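# Shut the toy oven door and leave everything standing

## Task

Push the toy oven's door fully shut, then release it so the robot no longer touches it, with the oven still upright on its base. Any toy food basket, any little tea box, the wire rack and the little red box must also stay upright.

## Robot and tools

ROBOT. Two arms, left_arm and right_arm, each with a two-finger parallel gripper and a wrist camera. The fingers point along the gripper's +z axis and close along its y axis. end_effector_position is the spot between the finger pads, just under 1 cm behind the tips. The drives are cheap and have play. Weight and friction can leave a gripper short, low or tilted, especially far out. Tiny moves may not happen or may drift sideways, so check position and orientation after each move and correct any tilt.

FRAMES. Scene frame: origin at table-top height, midway between the nominal arm bases. +z is up, +x points out over the table, and left_arm sits on the +y side (arm names do not match image sides). Measured bases: left_arm at (-0.027, +0.302, +0.018) m, yaw quat_wxyz (+1.000, 0, 0, +0.007). right_arm at (+0.024, -0.259, 0) m, quat_wxyz (+1.000, 0, 0, -0.026). Reported hand poses, velocities, targets and wrist-camera poses use each arm's own base frame. Fixed cameras and the table use the scene frame. Every motion offset is measured along the axes of that arm's current Hand target. Printed poses can be a few cm off.

execute_actions(actions, cameras). actions is a list of actions. Each action is up to 15 rows, one row per 1/30 s control step, and takes 0.5 s; a short action repeats its final row. A row is always 14 numbers in [-1, 1], covering both arms even if one is idle: left dx, dy, dz, rx, ry, rz, opening, then the same seven for right. The six pose numbers are an offset from that arm's Hand target as it stood when the action began, not a pose. Every row counts from that same start, but each new action or call starts fresh, so repeating an offset keeps moving the arm. Scale: 1.0 = 0.6 m or 180 degrees. rx, ry, rz form one rotation vector. Opening is absolute, not an offset: +1 about 87 mm between pads, +0.5 about 69, 0 about 43, -0.5 about 18, -1 closed. Zeros in the six pose numbers re-send the current Hand target. Sending 0 as an opening is a real command, so repeat the current opening to keep a gripper as it is. cameras: a list of names, ["all"], or [] for none. An empty actions list returns the state plus images.

move(target, speed, blend, opening_speed, blocking, cameras). target is one 14-number row, laid out as above, or a list of up to 15 rows. Every row is an offset from the same starting Hand targets, not from the previous row. Paths are straight, end together, last at least 0.5 s, and are cut off at 10 s. speed is in m/s, 0.002 to 2.9, default 0.25, with turning capped at twice that in rad/s; give one value or one per target. blend (m) rounds corners in a list; 0 means stop at each. opening_speed (per second on the -1..+1 scale, at least 0.2) ramps the fingers. blocking=false returns after about 0.5 s while the move continues. Moves neither avoid obstacles nor the other arm. Faster moves lag, overshoot and hit harder, and a target far past a contact presses harder. Avoid paths passing near an arm's own base, which can flip its shoulder. The result adds a move: line: done (within 10 mm and 2 degrees), off_target, moving, held or fault. limits=paced means the sent pose was clipped; limits=held means a check withheld steps.

wait(seconds 0 to 10, cameras) lets time pass while arms hold their commands. stop(cameras) brakes a running move. zoom_image(camera, region [x0, y0, x1, y1], at most 504 by 504 px) enlarges part of the newest image of cam_high, cam_low, cam_left_wrist or cam_right_wrist; all are 896x504. read_manual gives only licence texts. finished_scene(scene 1 to 3) ends the scene and cannot be undone. Scene 1 is practice; after ending it, make no further call in that reply.

CONTROL DETAILS. Each step the commanded orientation is limited to 40 degrees from the measured one. Hand target is your last commanded pose after that limit. A gripper often rests short of it; waiting does not help. Resend it (even all zeros), then send the remaining gap as an offset. An arm blocked by something keeps pushing until you command its target back past the gripper.

RESULTS. Each call reports the robot state: end_effector_position (m) and end_effector_quat_wxyz, Hand target, Tool commands, grip_measured (same scale as opening; up to about 0.043 error), Joint positions (gripper last, 0 closed to 1 open), Joint velocities (may say within noise), Joint torques (include arm weight, have offsets; joints 1 to 3 wrap at ±28 N m), motor temperatures, and for action calls some per-step positions. To hold something, command about 0.04 below the grip_measured value at first contact.

AVOID. Do not let the arms, grippers or wrist cameras touch each other; even a moderate press can fail the scene, and the clearance check does not cover grippers. Do not hit the table, oven or fixed objects fast, slam the door, push hard, or release a moving part. Nothing may fall or end up off the table; knocking over the basket, tea box, rack or red box spoils the goal. Avoid straining the wrist-camera cables. Motors heat when holding loads, stretching or pushing: MOTOR HOT appears at 75 °C, 90 °C folds that arm away for the rest of the scene, 100 °C drops it. Loose objects may occasionally be nudged by outside forces.

Each tool is called after "Request:" by a JSON object that holds its "fn" and its "kwargs", one argument or row to a line.

## Session

Request:
{"fn": "execute_actions", "kwargs": {
  "actions": []
}}

Scene clock: 0.00 s.
left_arm: end_effector_position=(+0.3814, +0.0191, +0.0377) grip_measured=+0.982 end_effector_quat_wxyz=(+0.551, -0.040, +0.833, +0.012) | right_arm: end_effector_position=(+0.3729, -0.0002, +0.0274) grip_measured=+1.000 end_effector_quat_wxyz=(+0.530, -0.005, +0.848, -0.014)
Joint positions: left_arm=[0.042 1.57 0.391 0.776 -0.027 -0.037 0.991] | right_arm=[0.017 1.562 0.383 0.726 0.034 -0.015 1]
Joint velocities: within noise
Joint torques (N m): no reading
Motor temperatures (°C): left_arm=[30 37 40 37 31 31 28] | right_arm=[32 39 37 43 31 33 30]
Heat: left arm: 40 °C; right arm: 43 °C.
Hand target: left_arm +0.3889, +0.0205, +0.0506; +0.569, -0.039, +0.821, +0.016 | right_arm +0.3787, -0.0011, +0.0364; +0.543, -0.006, +0.839, -0.017
Tool commands: left_gripper/opening=+1.0 right_gripper/opening=+1.0

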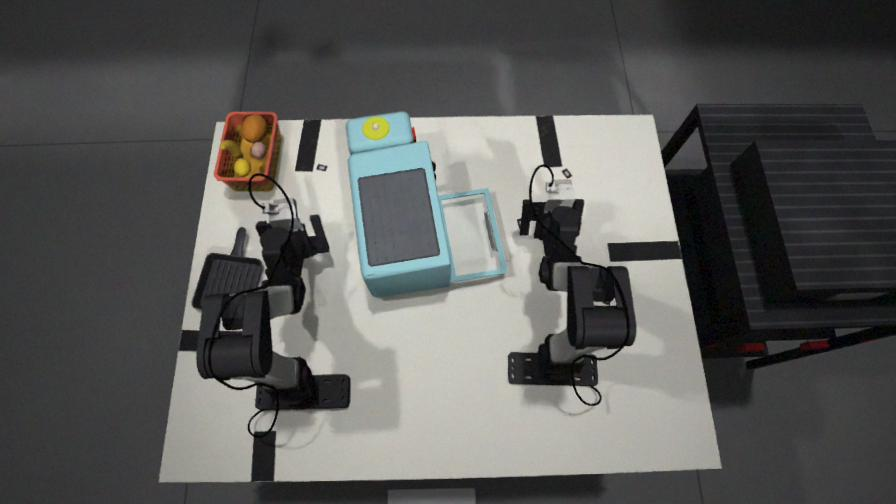

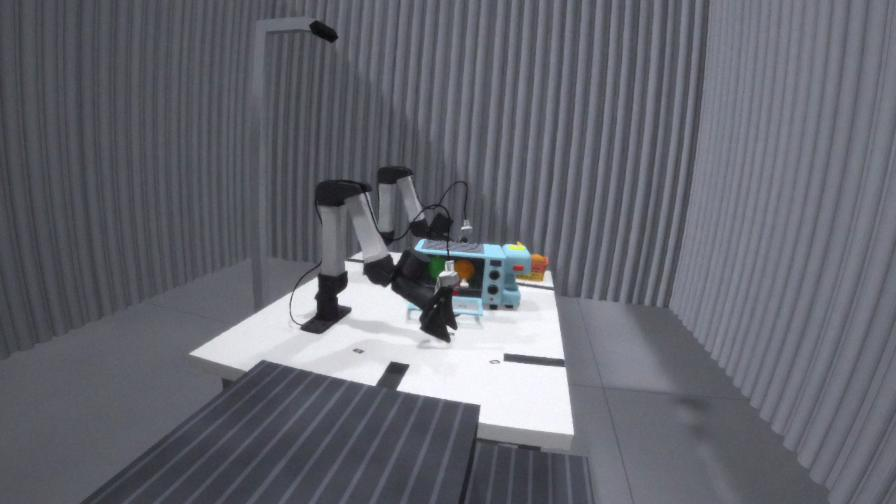

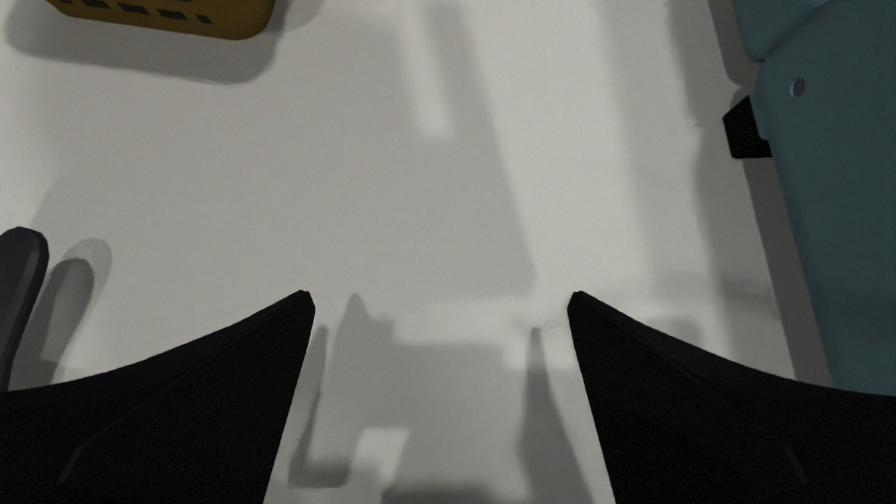

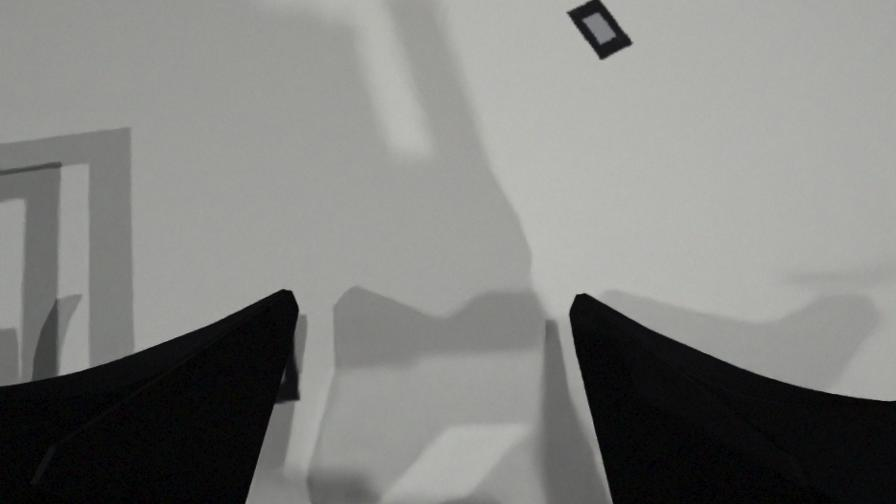

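Request:
{"fn": "zoom_image", "kwargs": {
  "camera": "cam_low",
  "region": [370, 210, 570, 350]
}}

Request:
{"fn": "zoom_image", "kwargs": {
  "camera": "cam_high",
  "region": [340, 100, 600, 310]
}}

Scaled by 2.520 from the camera's 896x504 image, which has a finer 1280x720 frame.

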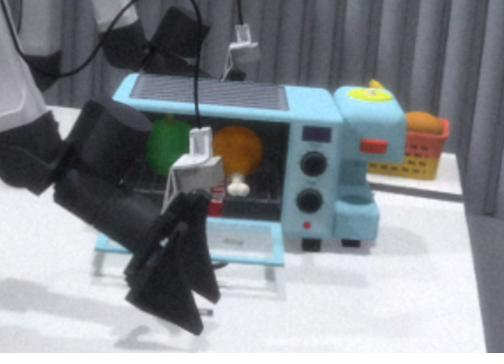

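Scaled by 1.938 from the camera's 896x504 image, which has a finer 1280x720 frame.

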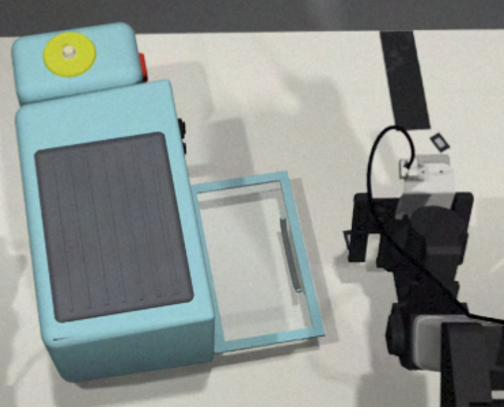

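Request:
{"fn": "move", "kwargs": {
  "target": [0,0,0,0,0,0,1,-0.022,0.128,-0.13,-0.2675,-0.0478,-0.0953,-1],
  "cameras": ["all"]
}}

Request:
{"fn": "zoom_image", "kwargs": {
  "camera": "cam_low",
  "region": [370, 210, 570, 350]
}}

Scene clock: 7.27 s.
left_arm: end_effector_position=(+0.3814, +0.0191, +0.0377) grip_measured=+0.982 end_effector_quat_wxyz=(+0.551, -0.040, +0.833, +0.012) | right_arm: end_effector_position=(+0.3091, +0.0773, +0.0644) grip_measured=-0.979 end_effector_quat_wxyz=(+0.536, -0.332, +0.735, +0.247)
Joint positions: left_arm=[0.042 1.57 0.391 0.776 -0.027 -0.037 0.991] | right_arm=[-0.189 1.373 0.363 0.447 -0.97 -0.473 0.01]
Joint torques (N m): left_arm=[0.31 -6.68 6.65 1.78 0.02 0.11] | right_arm=[-0.69 -5.37 9.16 1.2 -0.45 -0.12]
Heat: left arm: 41 °C; right arm: 45 °C.
Hand target: left_arm +0.3889, +0.0205, +0.0506; +0.569, -0.039, +0.821, +0.016 | right_arm +0.3136, +0.0778, +0.0776; +0.545, -0.348, +0.722, +0.247
Off the commanded pose: left_arm 0.015 m, 3 deg | right_arm 0.014 m, 3 deg.
move: off_target (left_arm, right_arm)

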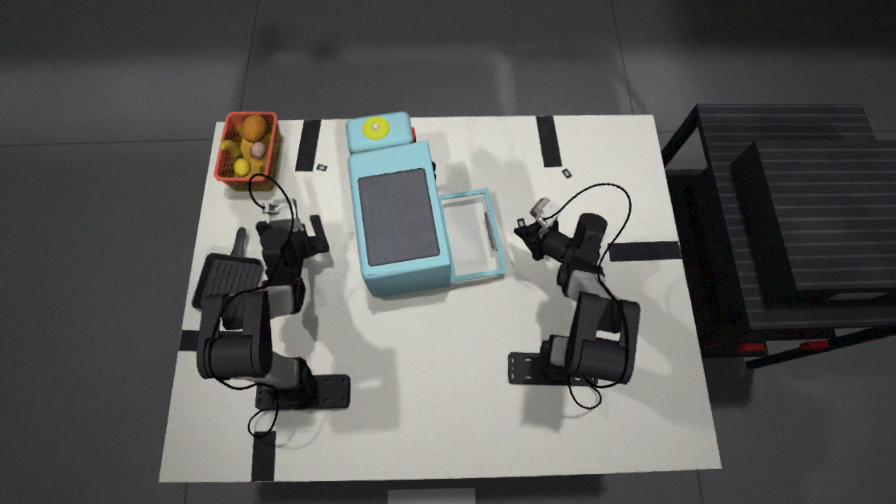

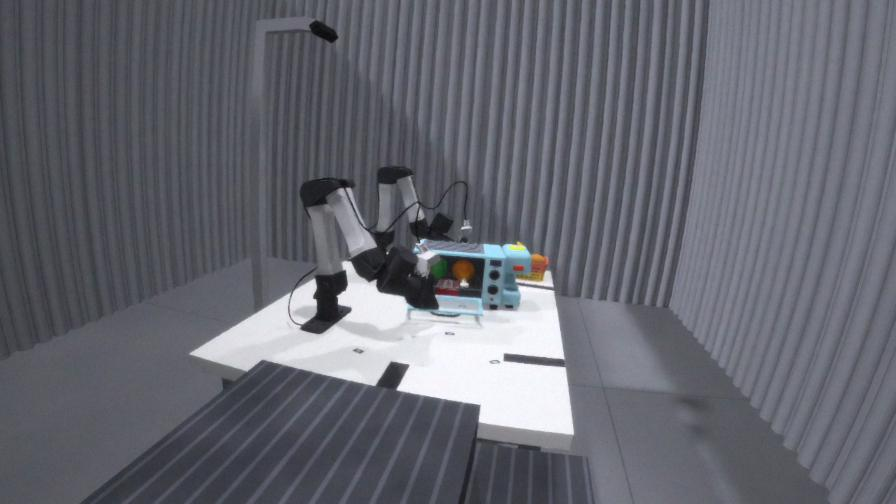

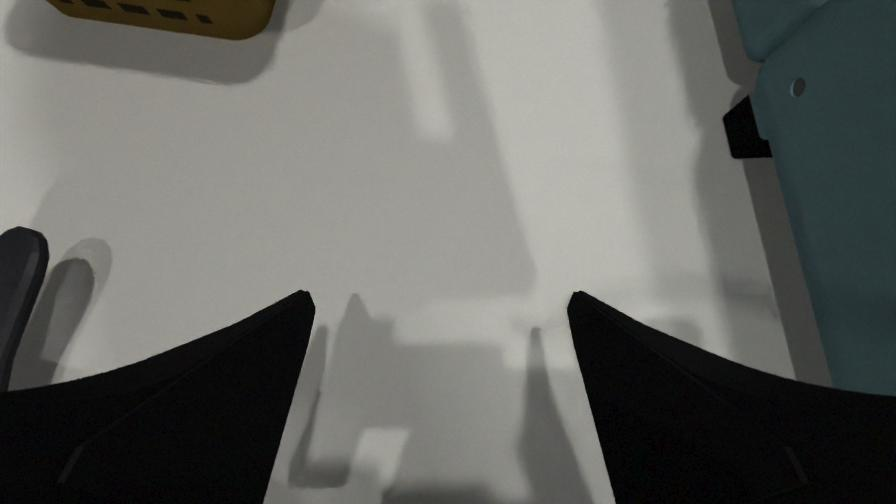

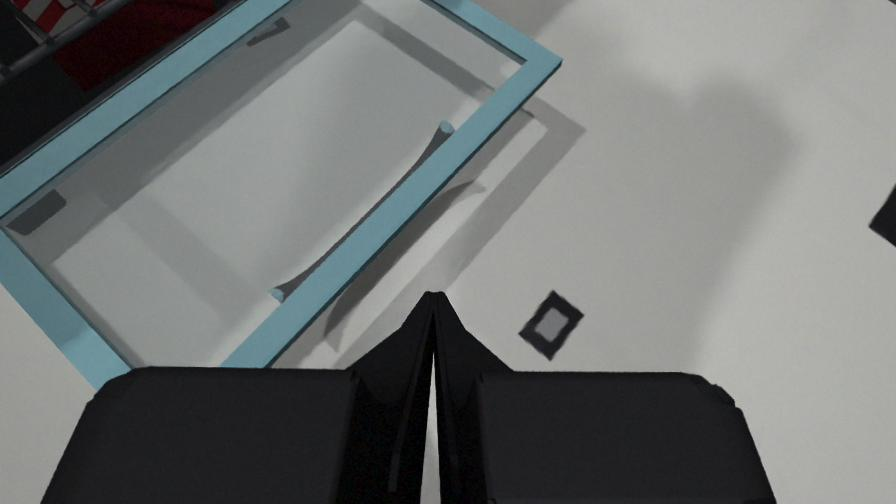

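Scaled by 2.520 from the camera's 896x504 image, which has a finer 1280x720 frame.

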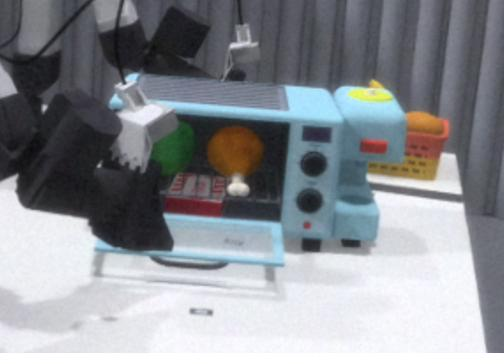

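Request:
{"fn": "move", "kwargs": {
  "target": [0,0,0,0,0,0,1,0.049,-0.058,0.114,-0.129,0,-0.0345,-1],
  "cameras": ["all"]
}}

Request:
{"fn": "zoom_image", "kwargs": {
  "camera": "cam_low",
  "region": [370, 210, 570, 350]
}}

Scene clock: 12.43 s.
left_arm: end_effector_position=(+0.3814, +0.0191, +0.0377) grip_measured=+0.982 end_effector_quat_wxyz=(+0.551, -0.040, +0.833, +0.012) | right_arm: end_effector_position=(+0.3739, +0.0946, +0.0240) grip_measured=-0.979 end_effector_quat_wxyz=(+0.469, -0.482, +0.654, +0.347)
Joint positions: left_arm=[0.042 1.57 0.391 0.776 -0.027 -0.037 0.991] | right_arm=[-0.156 1.953 0.968 -0.184 -1.217 -1.144 0.01]
Joint torques (N m): left_arm=[0.39 -6.91 6.6 1.78 0.01 0.08] | right_arm=[0.06 -6.68 8.39 0.56 -0.74 -0.13]
Heat: left arm: 42 °C; right arm: 44 °C.
Hand target: left_arm +0.3889, +0.0205, +0.0506; +0.569, -0.039, +0.821, +0.016 | right_arm +0.3777, +0.0991, +0.0308; +0.476, -0.489, +0.637, +0.358
Off the commanded pose: left_arm 0.015 m, 3 deg | right_arm 0.009 m, 3 deg.
move: off_target (left_arm, right_arm)

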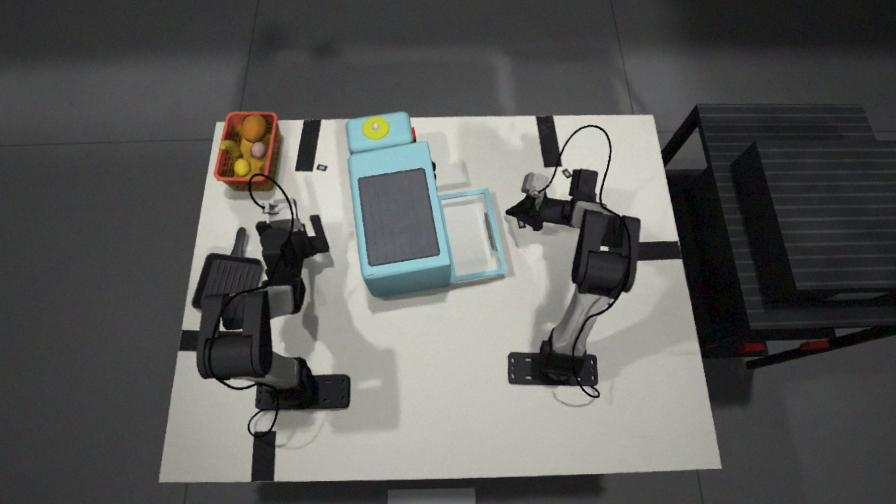

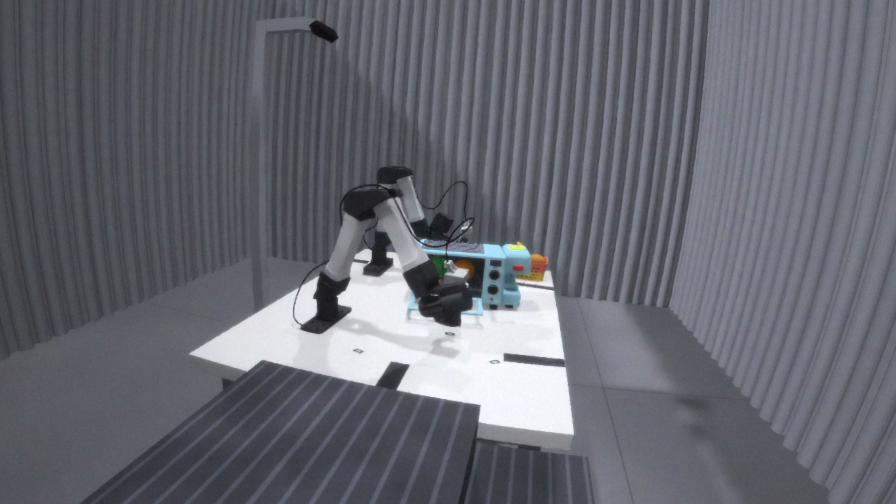

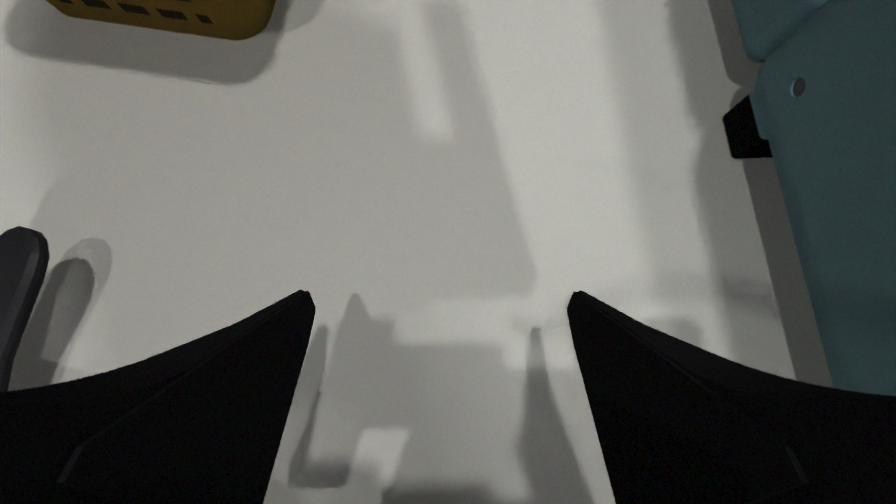

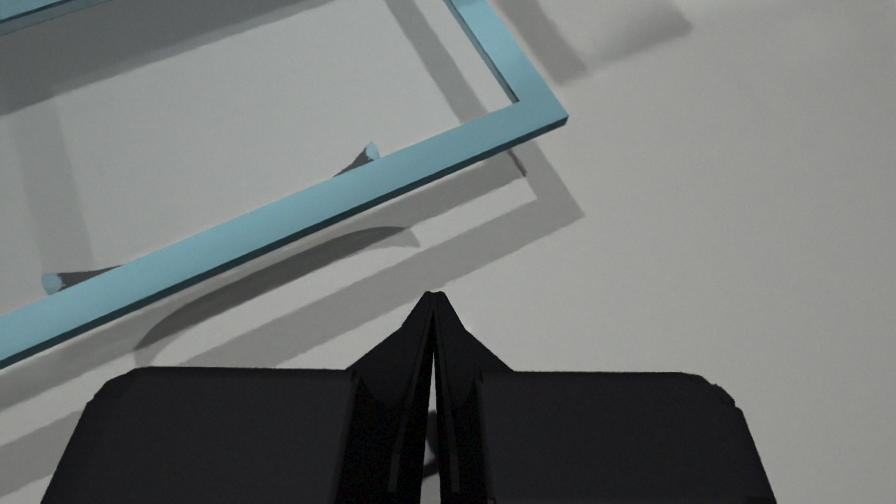

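Scaled by 2.520 from the camera's 896x504 image, which has a finer 1280x720 frame.

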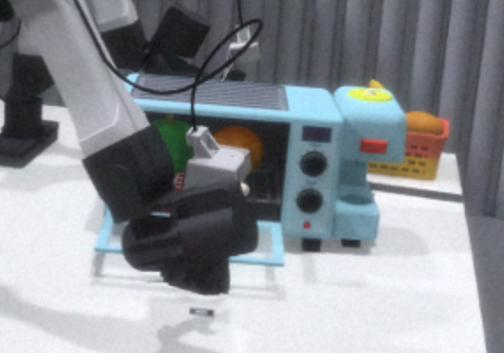

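Request:
{"fn": "move", "kwargs": {
  "target": [0,0,0,0,0,0,1,-0.0255,-0.033,0.108,0,0,0,-1],
  "speed": 0.12,
  "cameras": ["cam_high","cam_low","cam_right_wrist"]
}}

Scene clock: 16.57 s.
left_arm: end_effector_position=(+0.3814, +0.0191, +0.0377) grip_measured=+0.982 end_effector_quat_wxyz=(+0.551, -0.040, +0.833, +0.012) | right_arm: end_effector_position=(+0.4048, +0.1510, +0.0234) grip_measured=-0.979 end_effector_quat_wxyz=(+0.460, -0.477, +0.653, +0.367)
Joint positions: left_arm=[0.042 1.57 0.391 0.776 -0.027 -0.037 0.991] | right_arm=[0.005 2.033 1.023 0.131 -1.16 -0.794 0.01]
Joint torques (N m): left_arm=[0.36 -6.8 6.67 1.85 -0.01 0.1] | right_arm=[0.92 -7.41 6.69 2.05 -0.29 0.28]
Heat: left arm: 42 °C; right arm: 44 °C.
Hand target: left_arm +0.3889, +0.0205, +0.0506; +0.569, -0.039, +0.821, +0.016 | right_arm +0.4145, +0.1579, +0.0268; +0.476, -0.489, +0.637, +0.358
Off the commanded pose: left_arm 0.015 m, 3 deg | right_arm 0.012 m, 3 deg.
move: off_target (left_arm, right_arm)
Images, in order (width x height): cam_high 896x504, cam_low 896x504, cam_right_wrist 896x504.

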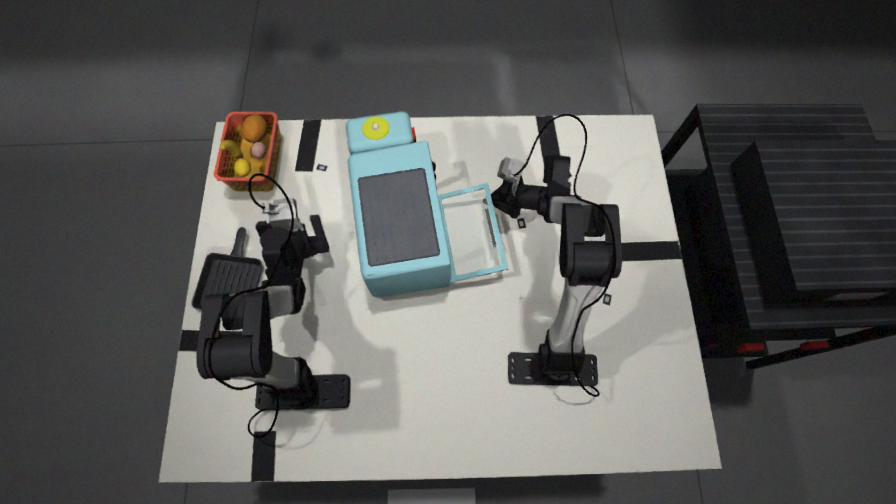

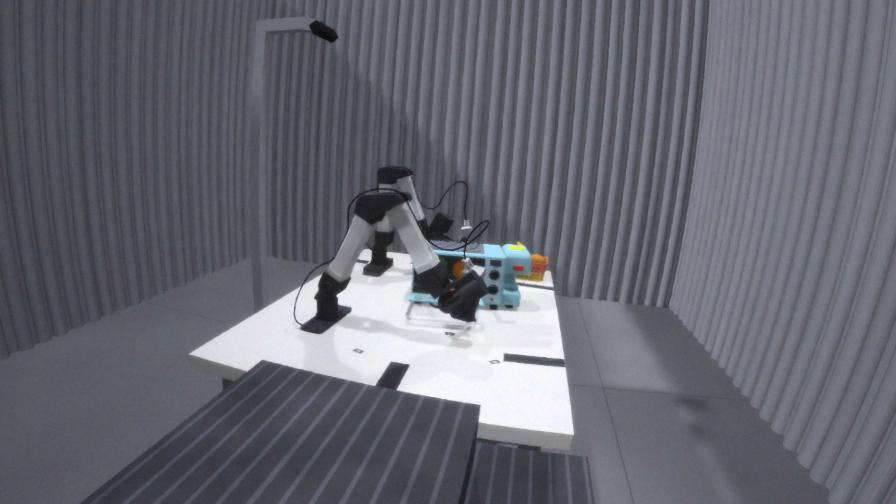

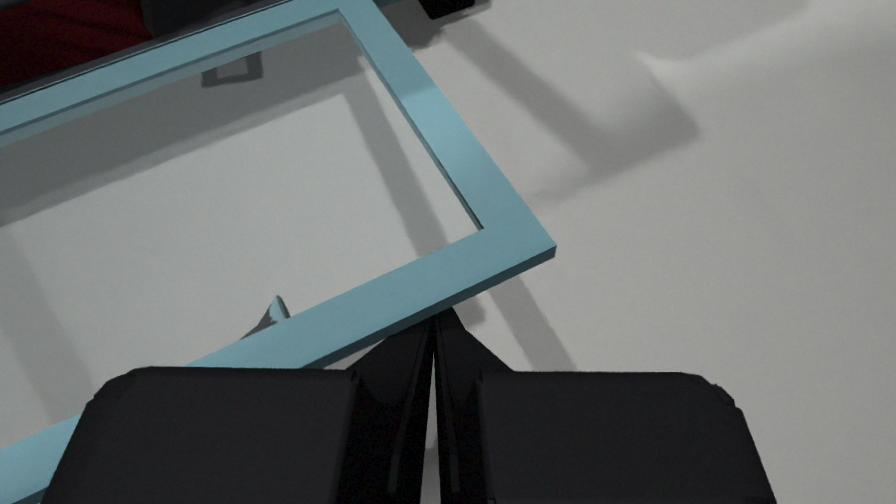

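Request:
{"fn": "move", "kwargs": {
  "target": [
    [0,0,0,0,0,0,1,-0.006,-0.033,0.02,0,0,0,-1],
    [0,0,0,0,0,0,1,-0.076,-0.029,0.008,0,0,0,-1]
  ],
  "speed": 0.1,
  "cameras": ["cam_high","cam_low","cam_right_wrist"]
}}

Scene clock: 19.87 s.
left_arm: end_effector_position=(+0.3814, +0.0191, +0.0377) grip_measured=+0.982 end_effector_quat_wxyz=(+0.551, -0.040, +0.833, +0.012) | right_arm: end_effector_position=(+0.4301, +0.1676, +0.0500) grip_measured=-0.979 end_effector_quat_wxyz=(+0.471, -0.485, +0.641, +0.363)
Joint positions: left_arm=[0.042 1.57 0.391 0.776 -0.027 -0.037 0.991] | right_arm=[0.045 2.038 1.132 0.123 -1.144 -0.728 0.01]
Joint torques (N m): left_arm=[0.47 -6.93 6.61 1.79 0.07 0.09] | right_arm=[0.25 -12.19 9.07 0.96 -0.19 0.29]
Motor temperatures (°C): left_arm=[30 39 43 42 31 31 28] | right_arm=[32 42 40 45 31 33 30]
Heat: left arm: 43 °C; right arm: 45 °C.
Hand target: left_arm +0.3889, +0.0205, +0.0506; +0.569, -0.039, +0.821, +0.016 | right_arm +0.4356, +0.1706, +0.0692; +0.476, -0.489, +0.637, +0.358
Off the commanded pose: left_arm 0.015 m, 3 deg | right_arm 0.020 m, 1 deg.
move: off_target (left_arm, right_arm)
Images, in order (width x height): cam_high 896x504, cam_low 896x504, cam_right_wrist 896x504.

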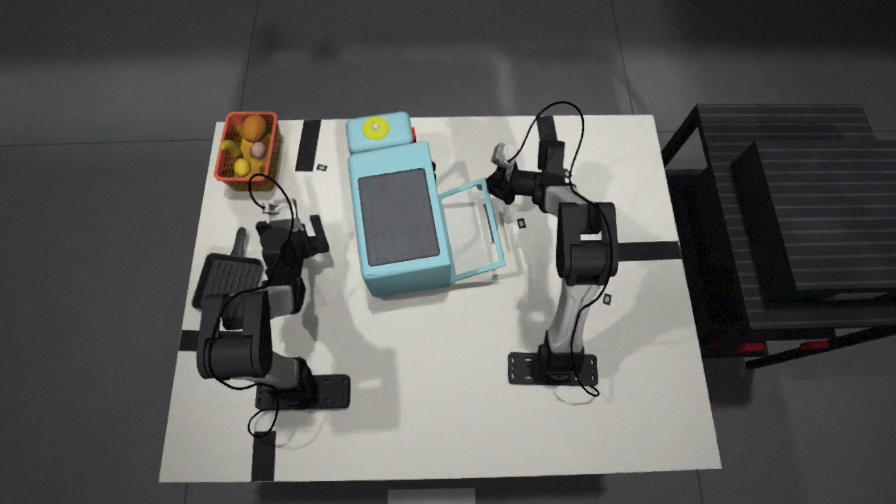

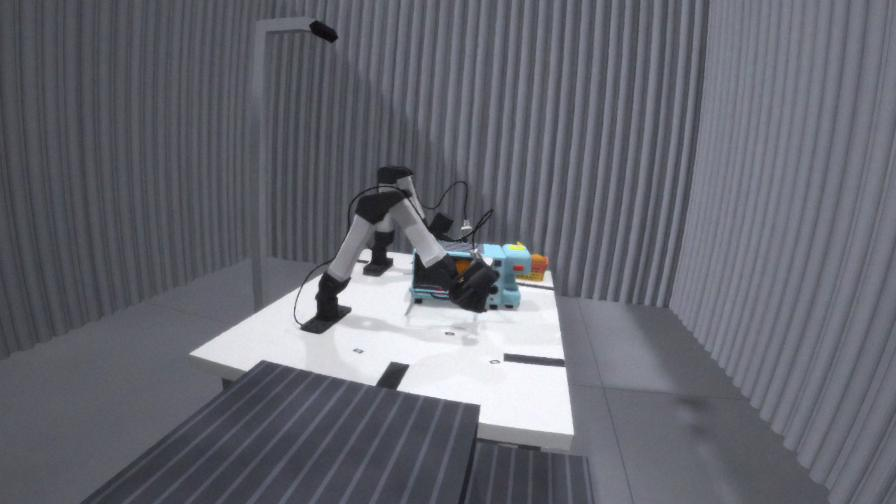

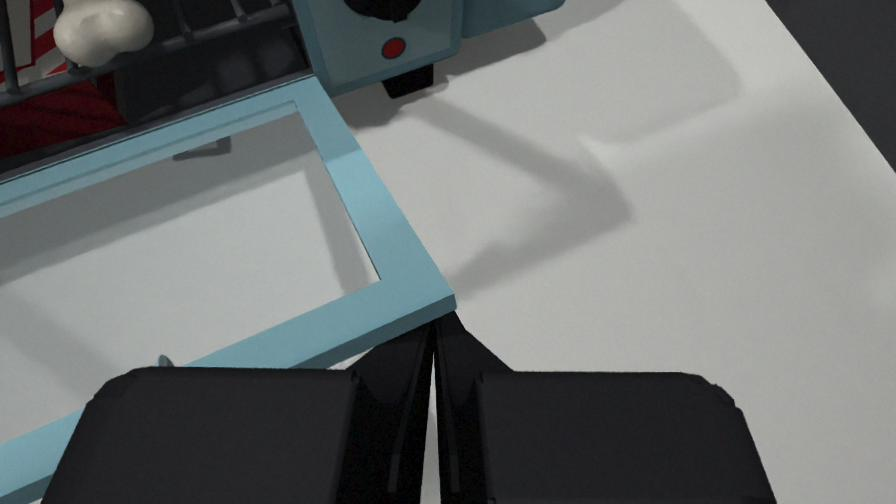

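Request:
{"fn": "move", "kwargs": {
  "target": [
    [0,0,0,0,0,0,1,-0.095,0.028,0.013,0,0,0,-1],
    [0,0,0,0,0,0,1,-0.147,0.0575,0.0535,0,0,0,-1]
  ],
  "speed": 0.08,
  "blend": 0.01,
  "cameras": ["cam_high","cam_low","cam_right_wrist"]
}}

Scene clock: 22.93 s.
left_arm: end_effector_position=(+0.3814, +0.0191, +0.0377) grip_measured=+0.982 end_effector_quat_wxyz=(+0.551, -0.040, +0.833, +0.012) | right_arm: end_effector_position=(+0.4108, +0.2317, +0.1182) grip_measured=-0.979 end_effector_quat_wxyz=(+0.460, -0.485, +0.646, +0.367)
Joint positions: left_arm=[0.042 1.57 0.391 0.776 -0.027 -0.037 0.991] | right_arm=[0.216 1.862 1.162 0.082 -1.014 -0.513 0.01]
Joint torques (N m): left_arm=[0.31 -6.87 6.82 1.84 -0.03 0.09] | right_arm=[0.06 -11.74 10.5 1.33 -0.07 0.28]
Heat: left arm: 43 °C; right arm: 44 °C.
Hand target: left_arm +0.3889, +0.0205, +0.0506; +0.569, -0.039, +0.821, +0.016 | right_arm +0.4166, +0.2344, +0.1439; +0.476, -0.489, +0.637, +0.358
Off the commanded pose: left_arm 0.015 m, 3 deg | right_arm 0.026 m, 2 deg.
move: off_target (left_arm, right_arm)
Images, in order (width x height): cam_high 896x504, cam_low 896x504, cam_right_wrist 896x504.

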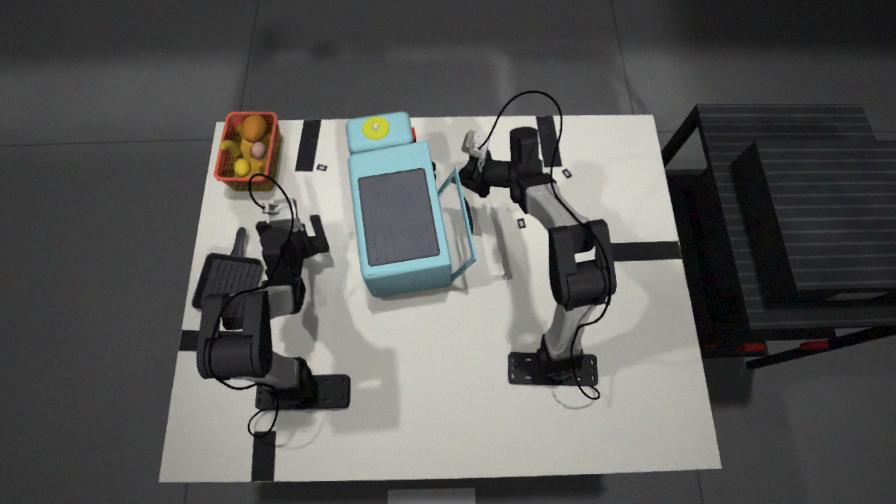

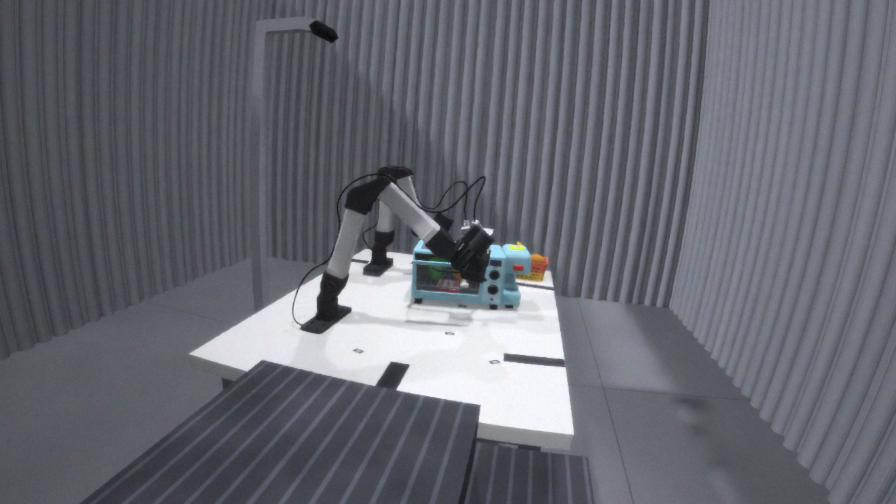

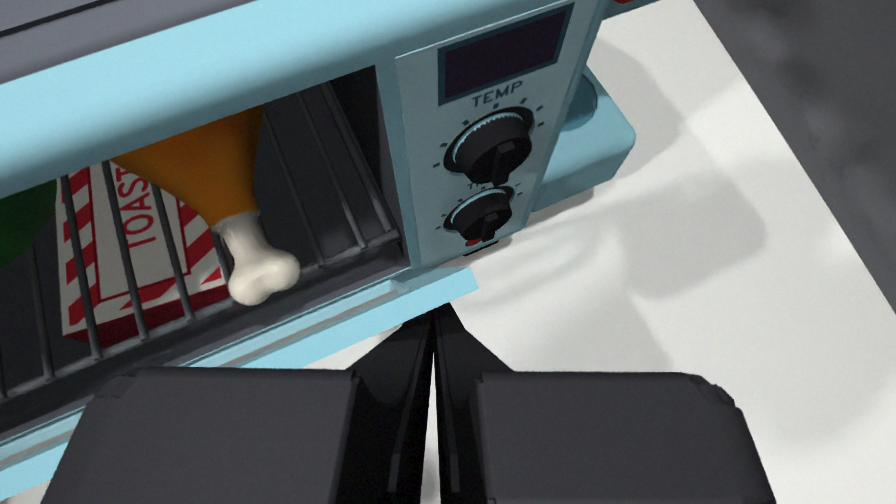

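Request:
{"fn": "move", "kwargs": {
  "target": [0,0,0,0,0,0,1,-0.03,0.043,0.075,0,0,0,-1],
  "speed": 0.06,
  "cameras": ["cam_high","cam_low","cam_right_wrist"]
}}

Scene clock: 25.03 s.
left_arm: end_effector_position=(+0.3814, +0.0191, +0.0377) grip_measured=+0.982 end_effector_quat_wxyz=(+0.551, -0.040, +0.833, +0.012) | right_arm: end_effector_position=(+0.3964, +0.2655, +0.1127) grip_measured=-0.979 end_effector_quat_wxyz=(+0.430, -0.467, +0.681, +0.366)
Joint positions: left_arm=[0.042 1.57 0.391 0.776 -0.027 -0.037 0.991] | right_arm=[0.323 1.853 1.162 0.08 -0.888 -0.394 0.01]
Joint torques (N m): left_arm=[0.4 -6.87 6.6 1.84 0.07 0.12] | right_arm=[2.76 -11.19 9.74 2.55 -0.11 0.22]
Heat: left arm: 43 °C; right arm: 45 °C.
Hand target: left_arm +0.3889, +0.0205, +0.0506; +0.569, -0.039, +0.821, +0.016 | right_arm +0.4046, +0.2877, +0.1477; +0.476, -0.489, +0.637, +0.358
Off the commanded pose: left_arm 0.015 m, 3 deg | right_arm 0.042 m, 8 deg.
move: off_target (left_arm, right_arm)
Images, in order (width x height): cam_high 896x504, cam_low 896x504, cam_right_wrist 896x504.

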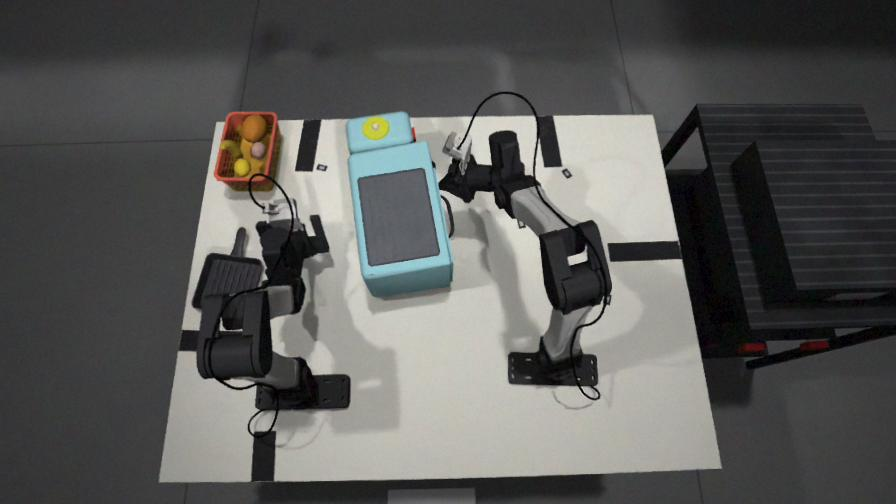

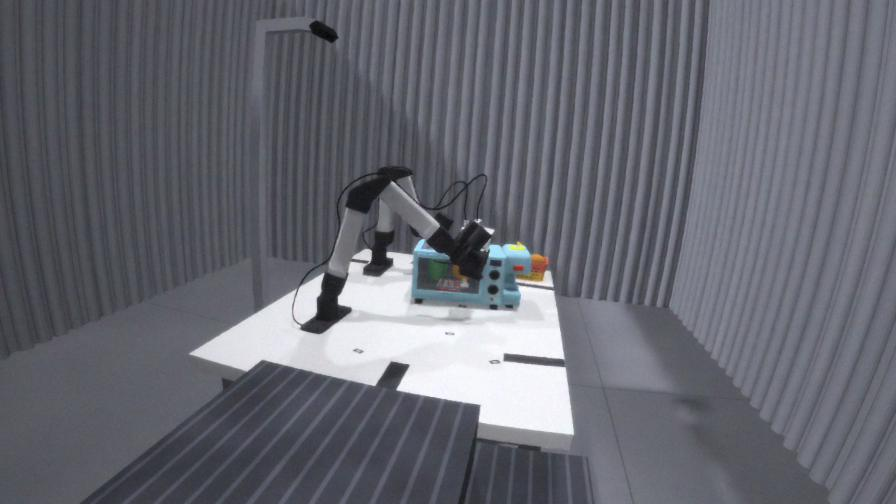

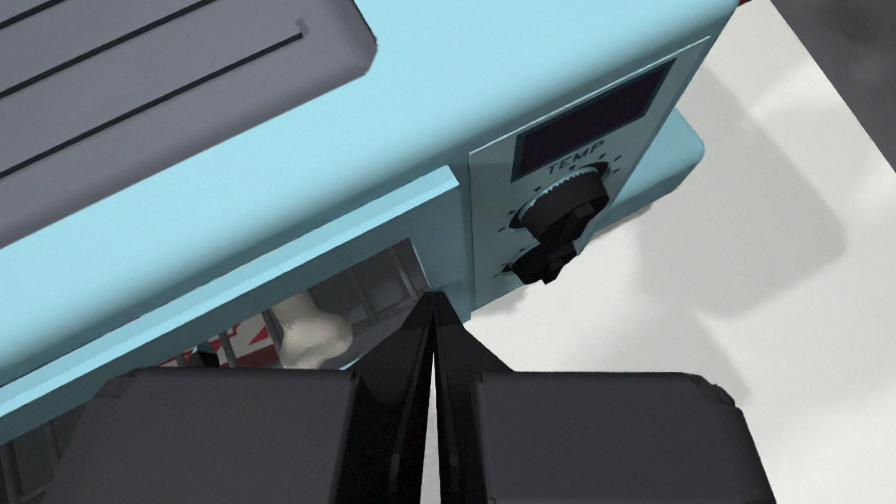

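Request:
{"fn": "move", "kwargs": {
  "target": [0,0,0,0,0,0,1,0.084,-0.094,-0.158,0,0,0,-1],
  "speed": 0.15,
  "cameras": ["cam_high","cam_low","cam_right_wrist"]
}}

Scene clock: 27.53 s.
left_arm: end_effector_position=(+0.3814, +0.0191, +0.0377) grip_measured=+0.982 end_effector_quat_wxyz=(+0.551, -0.040, +0.833, +0.012) | right_arm: end_effector_position=(+0.4296, +0.1671, +0.1206) grip_measured=-0.980 end_effector_quat_wxyz=(+0.476, -0.478, +0.651, +0.348)
Joint positions: left_arm=[0.042 1.57 0.391 0.776 -0.027 -0.037 0.991] | right_arm=[0.052 1.871 1.215 -0.084 -1.101 -0.685 0.01]
Joint torques (N m): left_arm=[0.43 -6.82 6.53 1.83 0.01 0.07] | right_arm=[-0.16 -7.24 10.45 1.03 -0.57 -0.13]
Heat: left arm: 43 °C; right arm: 45 °C.
Hand target: left_arm +0.3889, +0.0205, +0.0506; +0.569, -0.039, +0.821, +0.016 | right_arm +0.4311, +0.1711, +0.1277; +0.476, -0.489, +0.637, +0.358
Off the commanded pose: left_arm 0.015 m, 3 deg | right_arm 0.008 m, 2 deg.
move: off_target (left_arm)
Images, in order (width x height): cam_high 896x504, cam_low 896x504, cam_right_wrist 896x504.

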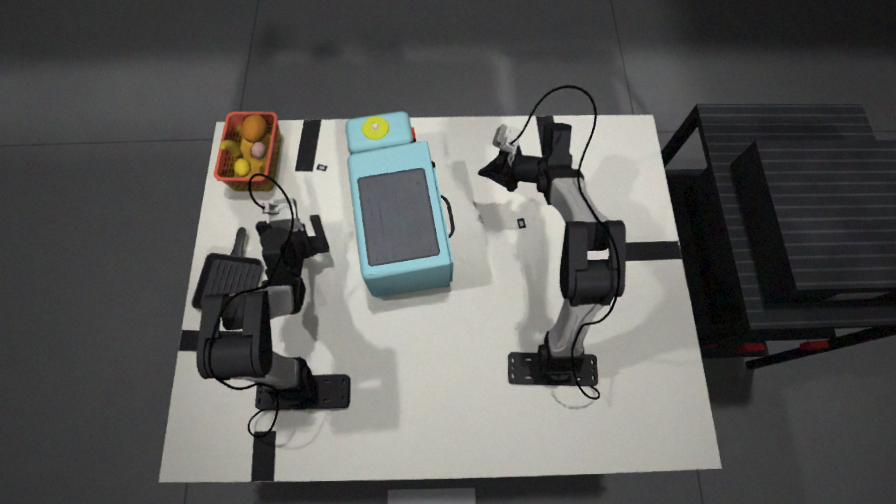

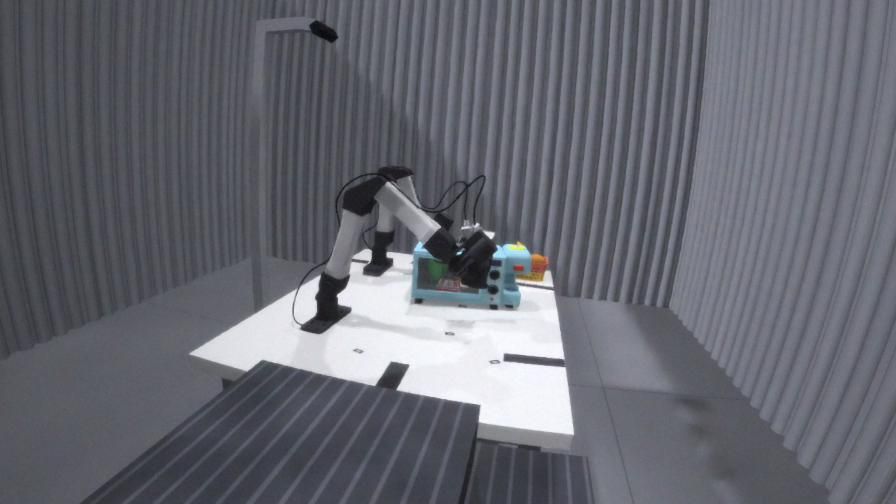

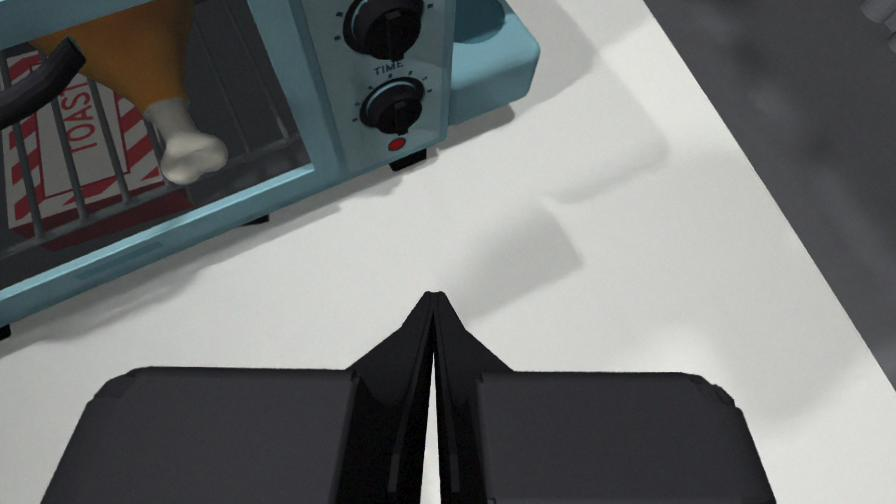

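Closed and clear.

Request:
{"fn": "finished_scene", "kwargs": {
  "scene": 2
}}

The scene is finished: the task was done.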